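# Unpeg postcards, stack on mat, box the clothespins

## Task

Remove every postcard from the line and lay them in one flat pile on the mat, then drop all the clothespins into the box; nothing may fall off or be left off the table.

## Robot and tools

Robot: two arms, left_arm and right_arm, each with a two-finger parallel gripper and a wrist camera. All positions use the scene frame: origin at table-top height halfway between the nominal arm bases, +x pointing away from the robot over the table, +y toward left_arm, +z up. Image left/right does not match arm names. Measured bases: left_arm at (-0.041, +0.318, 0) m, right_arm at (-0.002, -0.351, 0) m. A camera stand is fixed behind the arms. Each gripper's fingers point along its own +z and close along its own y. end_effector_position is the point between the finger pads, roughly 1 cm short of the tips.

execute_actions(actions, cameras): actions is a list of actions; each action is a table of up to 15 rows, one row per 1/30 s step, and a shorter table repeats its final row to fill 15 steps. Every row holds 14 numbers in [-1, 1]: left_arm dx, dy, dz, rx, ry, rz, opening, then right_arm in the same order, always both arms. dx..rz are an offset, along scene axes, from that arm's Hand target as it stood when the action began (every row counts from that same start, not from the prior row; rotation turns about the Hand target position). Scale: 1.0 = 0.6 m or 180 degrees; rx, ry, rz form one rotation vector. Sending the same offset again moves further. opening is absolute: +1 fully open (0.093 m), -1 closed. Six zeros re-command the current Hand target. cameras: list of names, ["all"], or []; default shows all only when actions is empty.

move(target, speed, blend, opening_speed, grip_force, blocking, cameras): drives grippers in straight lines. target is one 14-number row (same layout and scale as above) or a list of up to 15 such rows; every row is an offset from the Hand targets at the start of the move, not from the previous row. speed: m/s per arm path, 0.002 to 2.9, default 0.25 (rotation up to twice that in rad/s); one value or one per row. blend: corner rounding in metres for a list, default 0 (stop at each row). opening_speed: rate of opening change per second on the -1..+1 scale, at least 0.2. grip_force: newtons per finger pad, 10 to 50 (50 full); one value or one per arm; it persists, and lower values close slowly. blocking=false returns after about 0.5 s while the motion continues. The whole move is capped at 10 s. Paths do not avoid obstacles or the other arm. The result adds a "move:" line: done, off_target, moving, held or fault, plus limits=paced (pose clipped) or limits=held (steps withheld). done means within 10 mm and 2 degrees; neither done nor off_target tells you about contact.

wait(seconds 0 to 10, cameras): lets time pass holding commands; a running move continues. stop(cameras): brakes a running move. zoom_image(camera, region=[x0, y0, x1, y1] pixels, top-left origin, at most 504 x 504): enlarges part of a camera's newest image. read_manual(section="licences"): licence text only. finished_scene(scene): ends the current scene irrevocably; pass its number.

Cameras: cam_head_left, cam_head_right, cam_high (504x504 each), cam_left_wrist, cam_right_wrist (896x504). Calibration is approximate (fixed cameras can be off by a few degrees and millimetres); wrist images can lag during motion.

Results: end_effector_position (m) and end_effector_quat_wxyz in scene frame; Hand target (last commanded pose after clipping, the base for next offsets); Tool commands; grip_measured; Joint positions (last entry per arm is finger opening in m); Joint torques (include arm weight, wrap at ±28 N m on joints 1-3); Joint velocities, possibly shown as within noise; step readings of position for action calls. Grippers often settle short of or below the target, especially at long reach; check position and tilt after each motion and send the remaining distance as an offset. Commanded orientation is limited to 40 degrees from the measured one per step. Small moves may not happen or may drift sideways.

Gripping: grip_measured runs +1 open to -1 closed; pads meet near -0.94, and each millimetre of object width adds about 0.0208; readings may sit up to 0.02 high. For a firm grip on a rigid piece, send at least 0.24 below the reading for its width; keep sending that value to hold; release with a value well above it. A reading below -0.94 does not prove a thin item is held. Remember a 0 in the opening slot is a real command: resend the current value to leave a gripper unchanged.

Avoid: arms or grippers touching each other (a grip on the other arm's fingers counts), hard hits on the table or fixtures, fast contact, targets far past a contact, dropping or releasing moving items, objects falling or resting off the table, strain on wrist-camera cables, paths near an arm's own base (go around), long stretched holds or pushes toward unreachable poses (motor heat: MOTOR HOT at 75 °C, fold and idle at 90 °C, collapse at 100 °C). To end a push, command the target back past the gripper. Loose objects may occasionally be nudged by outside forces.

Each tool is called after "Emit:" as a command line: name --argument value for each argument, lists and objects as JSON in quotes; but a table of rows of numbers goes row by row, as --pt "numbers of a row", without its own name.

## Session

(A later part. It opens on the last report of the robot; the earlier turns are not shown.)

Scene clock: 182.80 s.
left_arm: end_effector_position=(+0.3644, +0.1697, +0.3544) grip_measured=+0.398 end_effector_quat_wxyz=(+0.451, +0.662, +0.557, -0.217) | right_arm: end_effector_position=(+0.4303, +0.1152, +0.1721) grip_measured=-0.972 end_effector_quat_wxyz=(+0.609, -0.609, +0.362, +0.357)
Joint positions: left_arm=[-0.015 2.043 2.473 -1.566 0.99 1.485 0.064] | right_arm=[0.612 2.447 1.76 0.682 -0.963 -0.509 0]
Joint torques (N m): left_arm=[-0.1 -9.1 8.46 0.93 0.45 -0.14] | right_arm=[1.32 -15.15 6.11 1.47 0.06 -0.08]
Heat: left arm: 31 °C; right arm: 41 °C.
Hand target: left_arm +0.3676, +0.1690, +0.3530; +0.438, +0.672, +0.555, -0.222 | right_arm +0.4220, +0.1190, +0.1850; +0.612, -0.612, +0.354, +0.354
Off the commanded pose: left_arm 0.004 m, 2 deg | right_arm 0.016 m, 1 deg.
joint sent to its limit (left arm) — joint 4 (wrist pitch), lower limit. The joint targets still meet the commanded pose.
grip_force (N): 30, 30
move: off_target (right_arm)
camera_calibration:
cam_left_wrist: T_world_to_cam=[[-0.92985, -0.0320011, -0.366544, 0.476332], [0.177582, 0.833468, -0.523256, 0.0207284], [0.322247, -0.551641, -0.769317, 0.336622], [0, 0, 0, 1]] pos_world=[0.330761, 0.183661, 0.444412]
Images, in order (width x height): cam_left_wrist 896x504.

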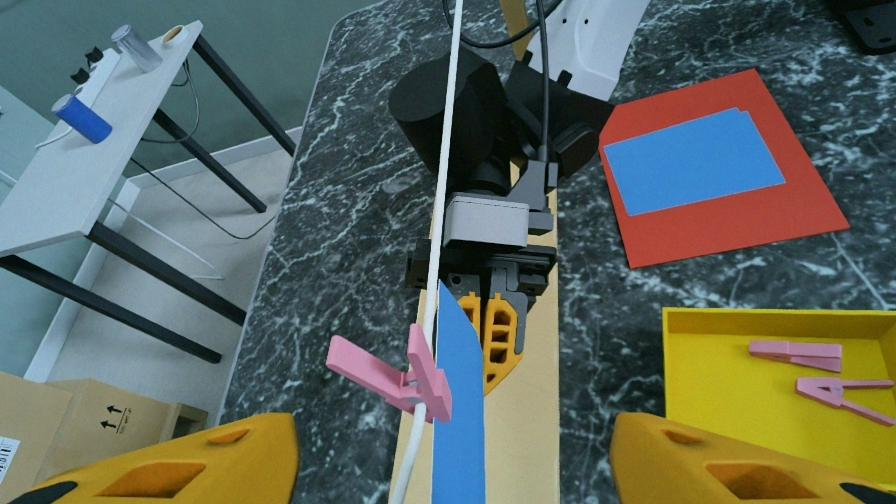

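Emit:
move --target '[0, 0, 0, 0, 0, 0, 0.4, 0.034, 0, 0.0167, 0, 0.133, 0, -1]' --speed 0.12 --cameras '["cam_left_wrist"]'

Scene clock: 188.00 s.
left_arm: end_effector_position=(+0.3644, +0.1697, +0.3544) grip_measured=+0.398 end_effector_quat_wxyz=(+0.451, +0.662, +0.558, -0.218) | right_arm: end_effector_position=(+0.4387, +0.1178, +0.1963) grip_measured=-0.972 end_effector_quat_wxyz=(+0.533, -0.527, +0.467, +0.469)
Joint positions: left_arm=[-0.015 2.043 2.473 -1.566 0.99 1.485 0.064] | right_arm=[0.607 2.447 1.849 0.613 -0.971 -0.112 0]
Joint torques (N m): left_arm=[-0.09 -9.1 8.46 0.91 0.45 -0.14] | right_arm=[0.02 -11.36 10.18 1.35 -0.08 0.02]
Heat: left arm: 31 °C; right arm: 44 °C.
Hand target: left_arm +0.3676, +0.1690, +0.3530; +0.438, +0.672, +0.555, -0.222 | right_arm +0.4425, +0.1190, +0.1952; +0.526, -0.525, +0.473, +0.473
Off the commanded pose: left_arm 0.004 m, 2 deg | right_arm 0.004 m, 1 deg.
joint sent to its limit (left arm) — joint 4 (wrist pitch), lower limit. The joint targets still meet the commanded pose.
grip_force (N): 30, 30
move: done
camera_calibration:
cam_left_wrist: T_world_to_cam=[[-0.929935, -0.0322169, -0.366311, 0.476389], [0.177293, 0.833447, -0.523386, 0.0208674], [0.322163, -0.551659, -0.76934, 0.336631], [0, 0, 0, 1]] pos_world=[0.330861, 0.183661, 0.444412]
Images, in order (width x height): cam_left_wrist 896x504.

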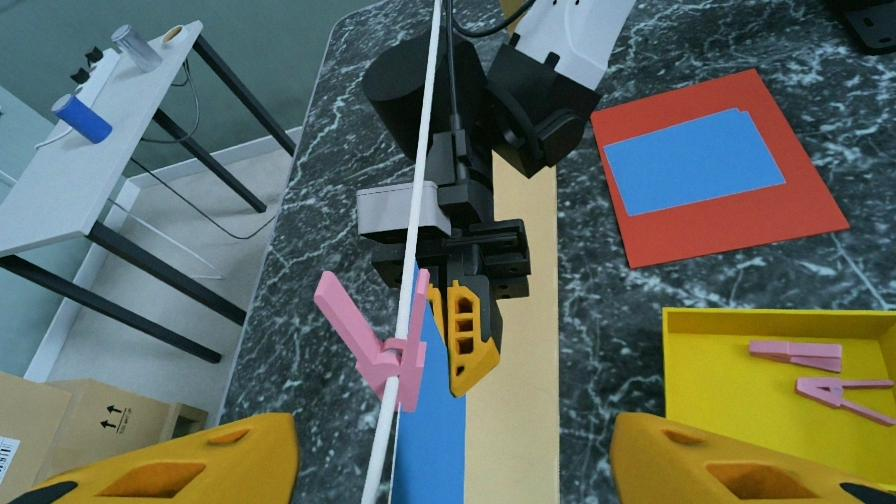

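Emit:
move --pt "0.0417 -0.0075 0.0 -0.0776 0.0003 -0.0279 0.3 0 0 0 0 0 0 -1" --pt "0.0507 -0.0867 -0.025 -0.0776 0.0003 -0.0279 0.3 0 0 0 0 0 0 -1" --pt "0.0507 -0.0867 -0.025 -0.0776 0.0003 -0.0279 -0.1 0 0 0 0 0 0 -1" --speed 0.12 --blend '[0.005, 0, 0]' --opening_speed 0.6 --cameras '["cam_left_wrist"]'

Scene clock: 193.53 s.
left_arm: end_effector_position=(+0.4029, +0.1147, +0.3269) grip_measured=-0.098 end_effector_quat_wxyz=(+0.495, +0.632, +0.501, -0.323) | right_arm: end_effector_position=(+0.4386, +0.1178, +0.1961) grip_measured=-0.972 end_effector_quat_wxyz=(+0.532, -0.527, +0.467, +0.470)
Joint positions: left_arm=[-0.097 2.143 2.334 -1.212 1.21 1.315 0.041] | right_arm=[0.607 2.447 1.849 0.612 -0.972 -0.112 0]
Joint torques (N m): left_arm=[0.51 -15.19 5.9 1.2 0.45 -0.11] | right_arm=[-0.08 -11.33 10.19 1.32 -0.07 0.02]
Heat: left arm: 33 °C; right arm: 44 °C.
Hand target: left_arm +0.3980, +0.1169, +0.3380; +0.506, +0.637, +0.494, -0.307 | right_arm +0.4424, +0.1190, +0.1952; +0.526, -0.525, +0.473, +0.473
Off the commanded pose: left_arm 0.012 m, 2 deg | right_arm 0.004 m, 1 deg.
grip_force (N): 30, 30
move: off_target (left_arm); target 3's new opening was sent with left_arm's hand 0.012 m and 2 deg from that target
camera_calibration:
cam_left_wrist: T_world_to_cam=[[-0.949596, 0.00125752, -0.313474, 0.487064], [0.233874, 0.668709, -0.705784, 0.101328], [0.208735, -0.743523, -0.635298, 0.296637], [0, 0, 0, 1]] pos_world=[0.376897, 0.152185, 0.412651]
Images, in order (width x height): cam_left_wrist 896x504.

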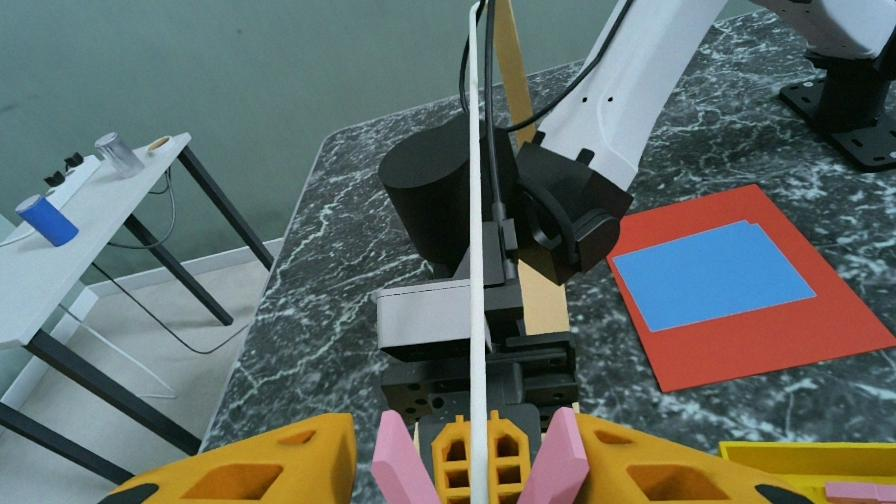

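Emit:
move --target '[-0.008, 0.004, 0.025, 0, 0, 0, -0.1, 0, 0, 0, 0, 0, 0, -1]' --speed 0.08 --cameras '["cam_left_wrist"]'

Scene clock: 195.90 s.
left_arm: end_effector_position=(+0.3973, +0.1152, +0.3369) grip_measured=-0.098 end_effector_quat_wxyz=(+0.493, +0.631, +0.503, -0.324) | right_arm: end_effector_position=(+0.4386, +0.1178, +0.1961) grip_measured=-0.972 end_effector_quat_wxyz=(+0.532, -0.527, +0.467, +0.470)
Joint positions: left_arm=[-0.097 2.143 2.38 -1.263 1.209 1.312 0.041] | right_arm=[0.607 2.447 1.849 0.612 -0.972 -0.112 0]
Joint torques (N m): left_arm=[0.91 -14.08 9.5 0.98 0.48 -0.06] | right_arm=[0.01 -11.29 10.06 1.32 -0.07 0.05]
Heat: left arm: 35 °C; right arm: 45 °C.
Hand target: left_arm +0.3932, +0.1193, +0.3530; +0.506, +0.637, +0.494, -0.307 | right_arm +0.4424, +0.1190, +0.1952; +0.526, -0.525, +0.473, +0.473
Off the commanded pose: left_arm 0.017 m, 3 deg | right_arm 0.004 m, 1 deg.
grip_force (N): 30, 30
move: off_target (left_arm)
camera_calibration:
cam_left_wrist: T_world_to_cam=[[-0.951915, 0.000468335, -0.306362, 0.483594], [0.227911, 0.669344, -0.707131, 0.111957], [0.204731, -0.742952, -0.637266, 0.306815], [0, 0, 0, 1]] pos_world=[0.37201, 0.152785, 0.422846]
Images, in order (width x height): cam_left_wrist 896x504.

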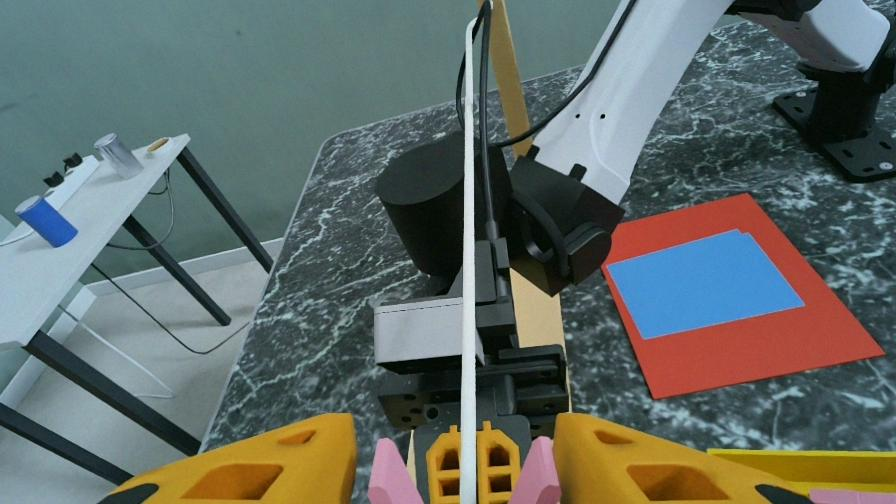

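Emit:
move --pt "0 0 0 0 0 0 -0.74 0 0 0 0 0 0 -1" --pt "-0.0087 0 0.0333 -0.022 0 0 -0.74 0 0 0 0 0 0 -1" --pt "-0.037 0 0.1 -0.055 0 0 -0.74 0 0 0 0 0 0 -1" --speed 0.1 --blend '[0, 0.01, 0]' --opening_speed 0.5 --cameras '["cam_head_left", "cam_left_wrist"]'

Emit:
zoom_image --camera "cam_head_left" --region '[20, 90, 230, 240]'

Scene clock: 201.77 s.
left_arm: end_effector_position=(+0.3803, +0.1172, +0.4005) grip_measured=-0.706 end_effector_quat_wxyz=(+0.547, +0.587, +0.480, -0.356) | right_arm: end_effector_position=(+0.4383, +0.1180, +0.1944) grip_measured=-0.972 end_effector_quat_wxyz=(+0.528, -0.527, +0.470, +0.471)
Joint positions: left_arm=[-0.084 1.96 2.185 -0.881 1.324 0.95 0.011] | right_arm=[0.607 2.447 1.849 0.602 -0.972 -0.111 0]
Joint torques (N m): left_arm=[0.64 -13.67 6.17 1.51 0.54 -0.13] | right_arm=[-0.05 -11.37 10.14 1.43 -0.07 0.03]
Heat: left arm: 38 °C; right arm: 45 °C.
Hand target: left_arm +0.3711, +0.1193, +0.4129; +0.559, +0.591, +0.466, -0.349 | right_arm +0.4425, +0.1189, +0.1951; +0.526, -0.525, +0.473, +0.473
Off the commanded pose: left_arm 0.016 m, 2 deg | right_arm 0.004 m, 0 deg.
grip_force (N): 30, 30
move: off_target (left_arm)
camera_calibration:
cam_left_wrist: T_world_to_cam=[[-0.948671, -0.0663932, -0.309216, 0.494521], [0.222531, 0.554608, -0.801805, 0.212954], [0.224728, -0.829459, -0.511366, 0.304358], [0, 0, 0, 1]] pos_world=[0.353352, 0.16718, 0.4793]
Images, in order (width x height): cam_head_left 504x504, cam_left_wrist 896x504.

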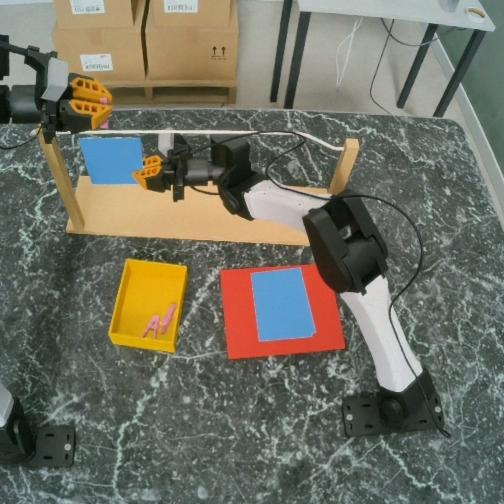

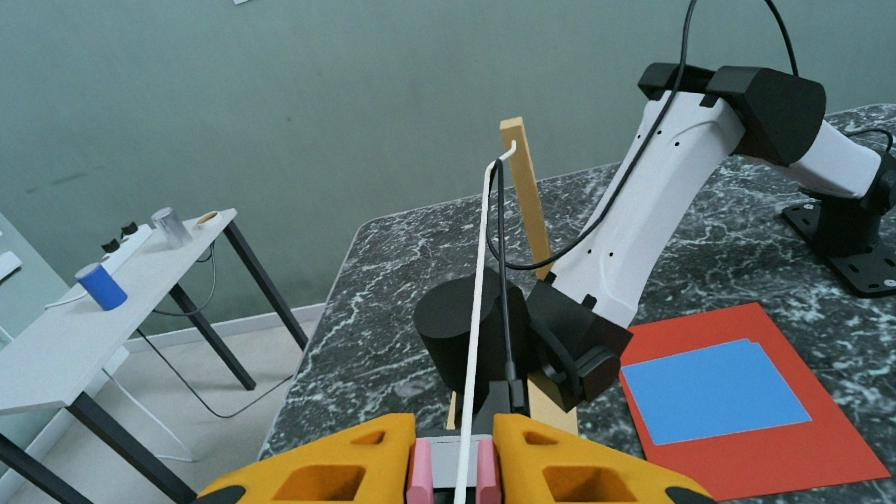

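Scaled by 2.400 from the camera's 504x504 image, which has a finer 720x720 frame.

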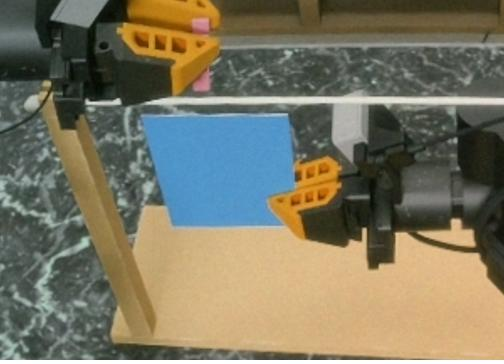

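Emit:
move --target '[0, 0, 0, 0, 0, 0, -0.74, -0.1, -0.01, -0.02, 0, 0, 0, -1]' --speed 0.12 --cameras '["cam_head_left"]'

Emit:
zoom_image --camera "cam_head_left" --region '[30, 100, 370, 270]'

Scene clock: 205.60 s.
left_arm: end_effector_position=(+0.3805, +0.1172, +0.4009) grip_measured=-0.706 end_effector_quat_wxyz=(+0.547, +0.587, +0.480, -0.355) | right_arm: end_effector_position=(+0.3834, +0.1156, +0.1561) grip_measured=-0.972 end_effector_quat_wxyz=(+0.504, -0.527, +0.490, +0.478)
Joint positions: left_arm=[-0.084 1.96 2.185 -0.877 1.324 0.947 0.011] | right_arm=[0.665 2.338 1.523 0.757 -0.926 -0.109 0]
Joint torques (N m): left_arm=[0.62 -13.72 6.01 1.53 0.54 -0.11] | right_arm=[0.16 -15.36 6.32 1.84 0.03 -0.04]
Heat: left arm: 38 °C; right arm: 46 °C.
Hand target: left_arm +0.3711, +0.1193, +0.4129; +0.559, +0.591, +0.466, -0.349 | right_arm +0.3824, +0.1130, +0.1832; +0.526, -0.525, +0.473, +0.473
Off the commanded pose: left_arm 0.015 m, 2 deg | right_arm 0.027 m, 3 deg.
grip_force (N): 30, 30
move: off_target (left_arm, right_arm)
Images, in order (width x height): cam_head_left 504x504.

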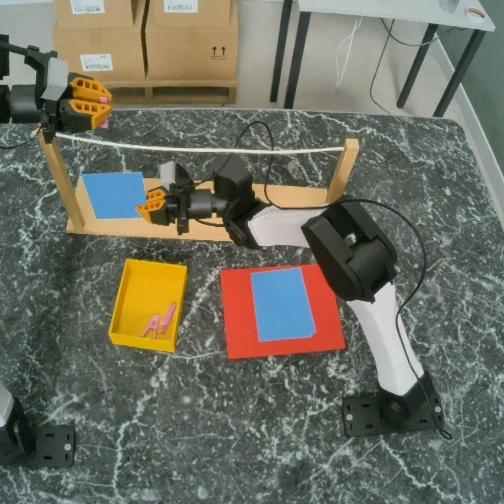

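Scaled by 1.482 from the camera's 504x504 image, which has a finer 720x720 frame.

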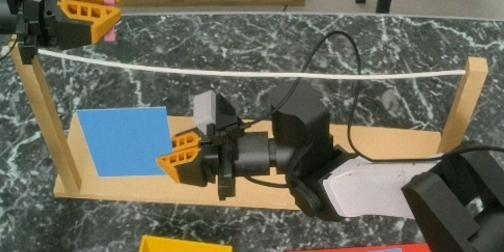

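Emit:
move --pt "0 0 0 0 0 0 -0.74 -0.1873 -0.1217 0.028 0 0 0 -1" --pt "-0.135 0.0345 -0.138 0.0615 0.1104 -0.0083 -0.74 -0.2807 -0.5283 -0.0303 -0.1315 0.5347 -0.0494 -1" --speed 0.2 --blend '[0.03, 0]' --cameras '["cam_head_left"]'

Emit:
zoom_image --camera "cam_head_left" --region '[190, 210, 370, 370]'

Scene clock: 215.07 s.
left_arm: end_effector_position=(+0.2964, +0.1369, +0.3249) grip_measured=-0.707 end_effector_quat_wxyz=(+0.398, +0.571, +0.584, -0.418) | right_arm: end_effector_position=(+0.2101, -0.2021, +0.1639) grip_measured=-0.972 end_effector_quat_wxyz=(-0.072, -0.053, +0.815, +0.573)
Joint positions: left_arm=[-0.062 1.846 1.957 -1.53 1.227 1.375 0.011] | right_arm=[-0.022 1.673 1.055 -1.507 -1.168 -0.533 0]
Joint torques (N m): left_arm=[0.81 -11.75 5.79 0.46 0.54 0.11] | right_arm=[-0.31 -4.07 7.35 -0.57 -0.52 -0.19]
Heat: left arm: 40 °C; right arm: 44 °C.
Hand target: left_arm +0.2900, +0.1400, +0.3302; +0.406, +0.579, +0.579, -0.406 | right_arm +0.2140, -0.2040, +0.1650; -0.072, -0.053, +0.816, +0.572
Off the commanded pose: left_arm 0.009 m, 2 deg | right_arm 0.004 m, 0 deg.
grip_force (N): 30, 30
move: done
Images, in order (width x height): cam_head_left 504x504.

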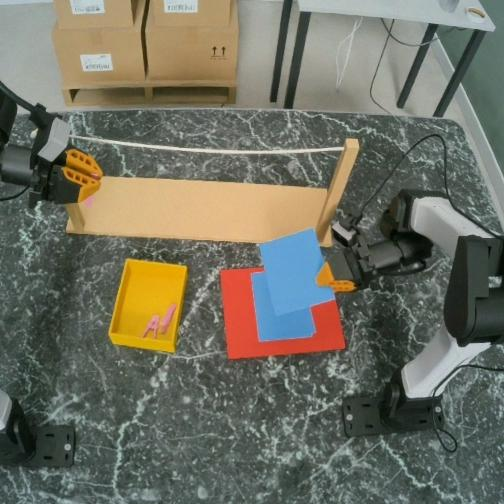

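Scaled by 2.800 from the camera's 504x504 image, which has a finer 720x720 frame.

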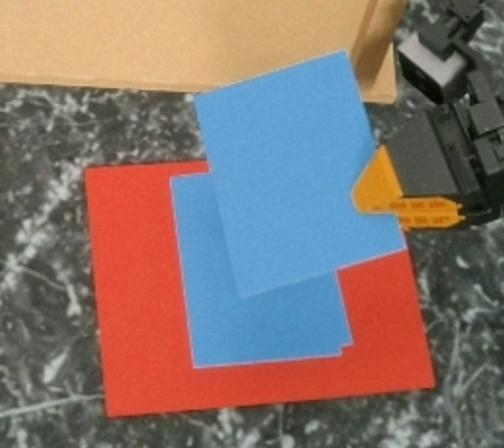

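Emit:
move --target '[-0.0983, -0.0775, -0.2753, 0, 0, 0, -0.74, 0, 0.01, -0.15, 0, 0, -0.0194, -1]' --speed 0.15 --cameras '["cam_head_left"]'

Emit:
zoom_image --camera "cam_head_left" --region '[190, 210, 370, 370]'

Scene clock: 218.60 s.
left_arm: end_effector_position=(+0.2331, +0.0941, +0.1623) grip_measured=-0.708 end_effector_quat_wxyz=(+0.397, +0.572, +0.585, -0.417) | right_arm: end_effector_position=(+0.2157, -0.2010, +0.0778) grip_measured=-0.972 end_effector_quat_wxyz=(-0.052, -0.027, +0.819, +0.570)
Joint positions: left_arm=[-0.229 1.538 0.912 -0.397 1.164 0.95 0.011] | right_arm=[-0.022 1.791 0.826 -1.005 -1.188 -0.37 0]
Joint torques (N m): left_arm=[-0.25 -8.72 6.23 1.26 0.42 -0.08] | right_arm=[1.11 -4.66 3.77 -0.07 -0.72 -0.08]
Heat: left arm: 40 °C; right arm: 43 °C.
Hand target: left_arm +0.2310, +0.0936, +0.1650; +0.406, +0.579, +0.579, -0.406 | right_arm +0.2140, -0.1980, +0.0750; -0.055, -0.028, +0.817, +0.574
Off the commanded pose: left_arm 0.004 m, 2 deg | right_arm 0.004 m, 1 deg.
grip_force (N): 30, 30
move: done
Images, in order (width x height): cam_head_left 504x504.

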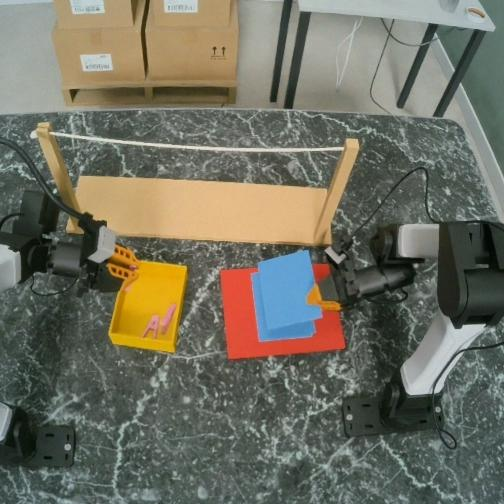

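Scaled by 2.800 from the camera's 504x504 image, which has a finer 720x720 frame.

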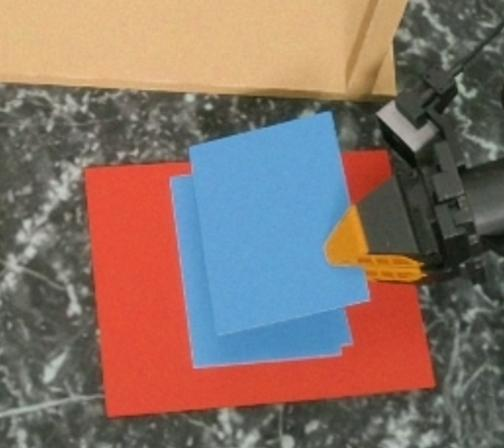

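Emit:
move --pt "0 0 -0.1717 0 0 0 -0.74 -0.015 0.0083 -0.0483 0 0 -0.008 -1" --pt "0 0 -0.1717 0 0 0 -0.15 -0.015 0.0083 -0.0483 0 0 -0.008 -1" --pt "0 0 -0.02 0 0 0 -0.15 -0.015 0.0083 -0.0483 0 0 -0.008 -1" --speed '[0.1, 0.1, 0.15]' --opening_speed 1.5 --cameras '["cam_head_left"]'

Emit:
zoom_image --camera "cam_head_left" --region '[90, 210, 370, 370]'

Scene clock: 223.73 s.
left_arm: end_effector_position=(+0.2260, +0.0959, +0.1445) grip_measured=-0.152 end_effector_quat_wxyz=(+0.394, +0.566, +0.591, -0.420) | right_arm: end_effector_position=(+0.2064, -0.1954, +0.0485) grip_measured=-0.972 end_effector_quat_wxyz=(-0.045, -0.017, +0.820, +0.571)
Joint positions: left_arm=[-0.229 1.539 0.834 -0.314 1.163 0.926 0.038] | right_arm=[0 1.812 0.703 -0.754 -1.203 -0.253 0]
Joint torques (N m): left_arm=[-0.24 -7.16 9.88 1.09 0.42 0.1] | right_arm=[0.88 -4.26 3.63 0.11 -0.76 -0.07]
Heat: left arm: 39 °C; right arm: 41 °C.
Hand target: left_arm +0.2311, +0.0936, +0.1530; +0.406, +0.579, +0.579, -0.406 | right_arm +0.2050, -0.1930, +0.0460; -0.048, -0.018, +0.817, +0.574
Off the commanded pose: left_arm 0.010 m, 3 deg | right_arm 0.004 m, 1 deg.
grip_force (N): 30, 30
move: off_target (left_arm)
Images, in order (width x height): cam_head_left 504x504.

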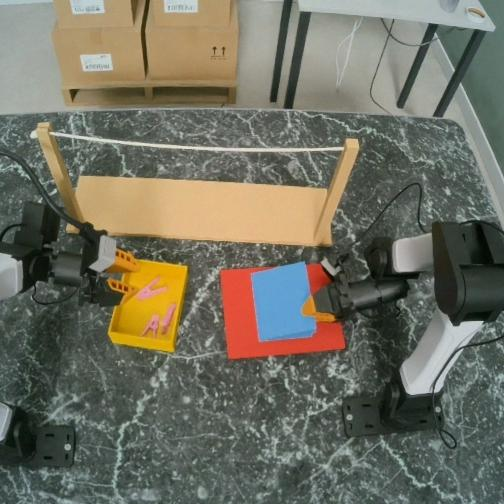

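Scaled by 1.800 from the camera's 504x504 image, which has a finer 720x720 frame.

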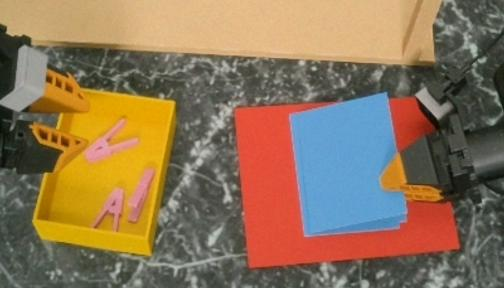

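Emit:
move --pt "0 0 0 0 0 0 -0.15 0 0 -0.01 0 0 0 -0.76" --pt "0 0 0 0 0 0 -0.15 0 0 -0.01 -0.0494 -0.008 0 -0.76" --pt "0 0 0 0 0 0 -0.15 0.0067 -0.0412 0.0275 -0.0494 -0.008 0 -0.76" --pt "0 0 0 0 0 0 -0.15 0.0 -0.08 0.2 -0.0494 -0.008 0 -0.76" --speed '[0.08, 0.1, 0.08, 0.2]' --blend '[0, 0.003, 0.008, 0]' --opening_speed 0.4 --cameras '["cam_head_left"]'

Emit:
zoom_image --camera "cam_head_left" --region '[200, 230, 360, 370]'

Scene clock: 228.30 s.
left_arm: end_effector_position=(+0.2259, +0.0959, +0.1444) grip_measured=-0.152 end_effector_quat_wxyz=(+0.393, +0.566, +0.591, -0.420) | right_arm: end_effector_position=(+0.2024, -0.2384, +0.1613) grip_measured=-0.762 end_effector_quat_wxyz=(-0.045, -0.018, +0.858, +0.512)
Joint positions: left_arm=[-0.229 1.539 0.834 -0.316 1.163 0.926 0.038] | right_arm=[-0.15 1.55 1.027 -1.508 -1.016 -0.46 0.009]
Joint torques (N m): left_arm=[-0.25 -7.17 9.92 1.09 0.42 0.11] | right_arm=[-0.43 -4.71 7.65 -0.47 -0.49 -0.16]
Heat: left arm: 38 °C; right arm: 40 °C.
Hand target: left_arm +0.2311, +0.0936, +0.1530; +0.406, +0.579, +0.579, -0.406 | right_arm +0.2050, -0.2410, +0.1660; -0.039, -0.021, +0.860, +0.509
Off the commanded pose: left_arm 0.010 m, 3 deg | right_arm 0.006 m, 1 deg.
grip_force (N): 30, 30
move: off_target (left_arm)
Images, in order (width x height): cam_head_left 504x504.

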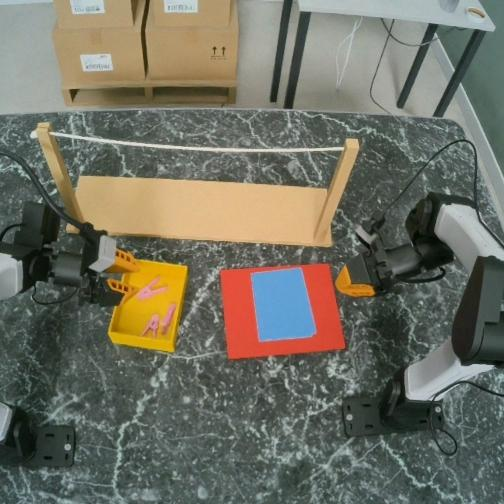

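Scaled by 3.150 from the camera's 504x504 image, which has a finer 720x720 frame.

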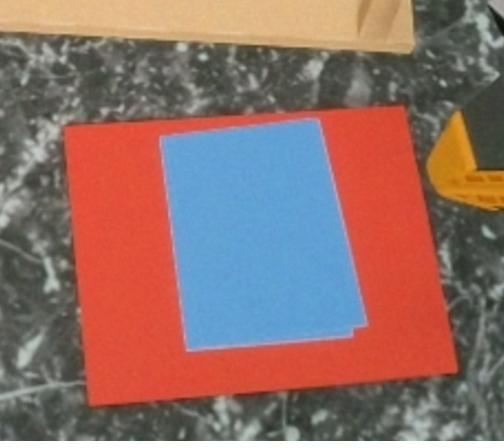

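Emit:
zoom_image --camera "cam_head_left" --region '[240, 258, 330, 348]'

Scaled by 5.600 from the camera's 504x504 image, which has a finer 720x720 frame.

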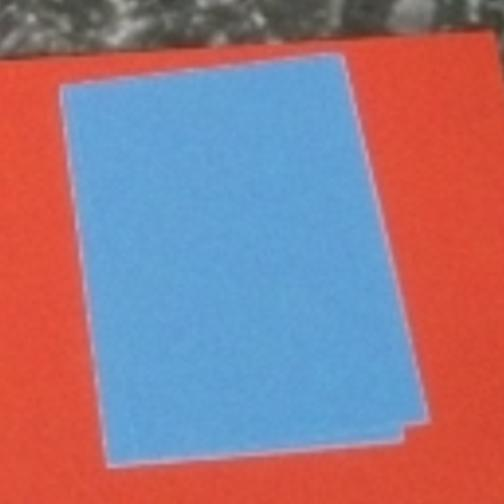

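Emit:
finished_scene --scene 2

The scene is finished: the task was done.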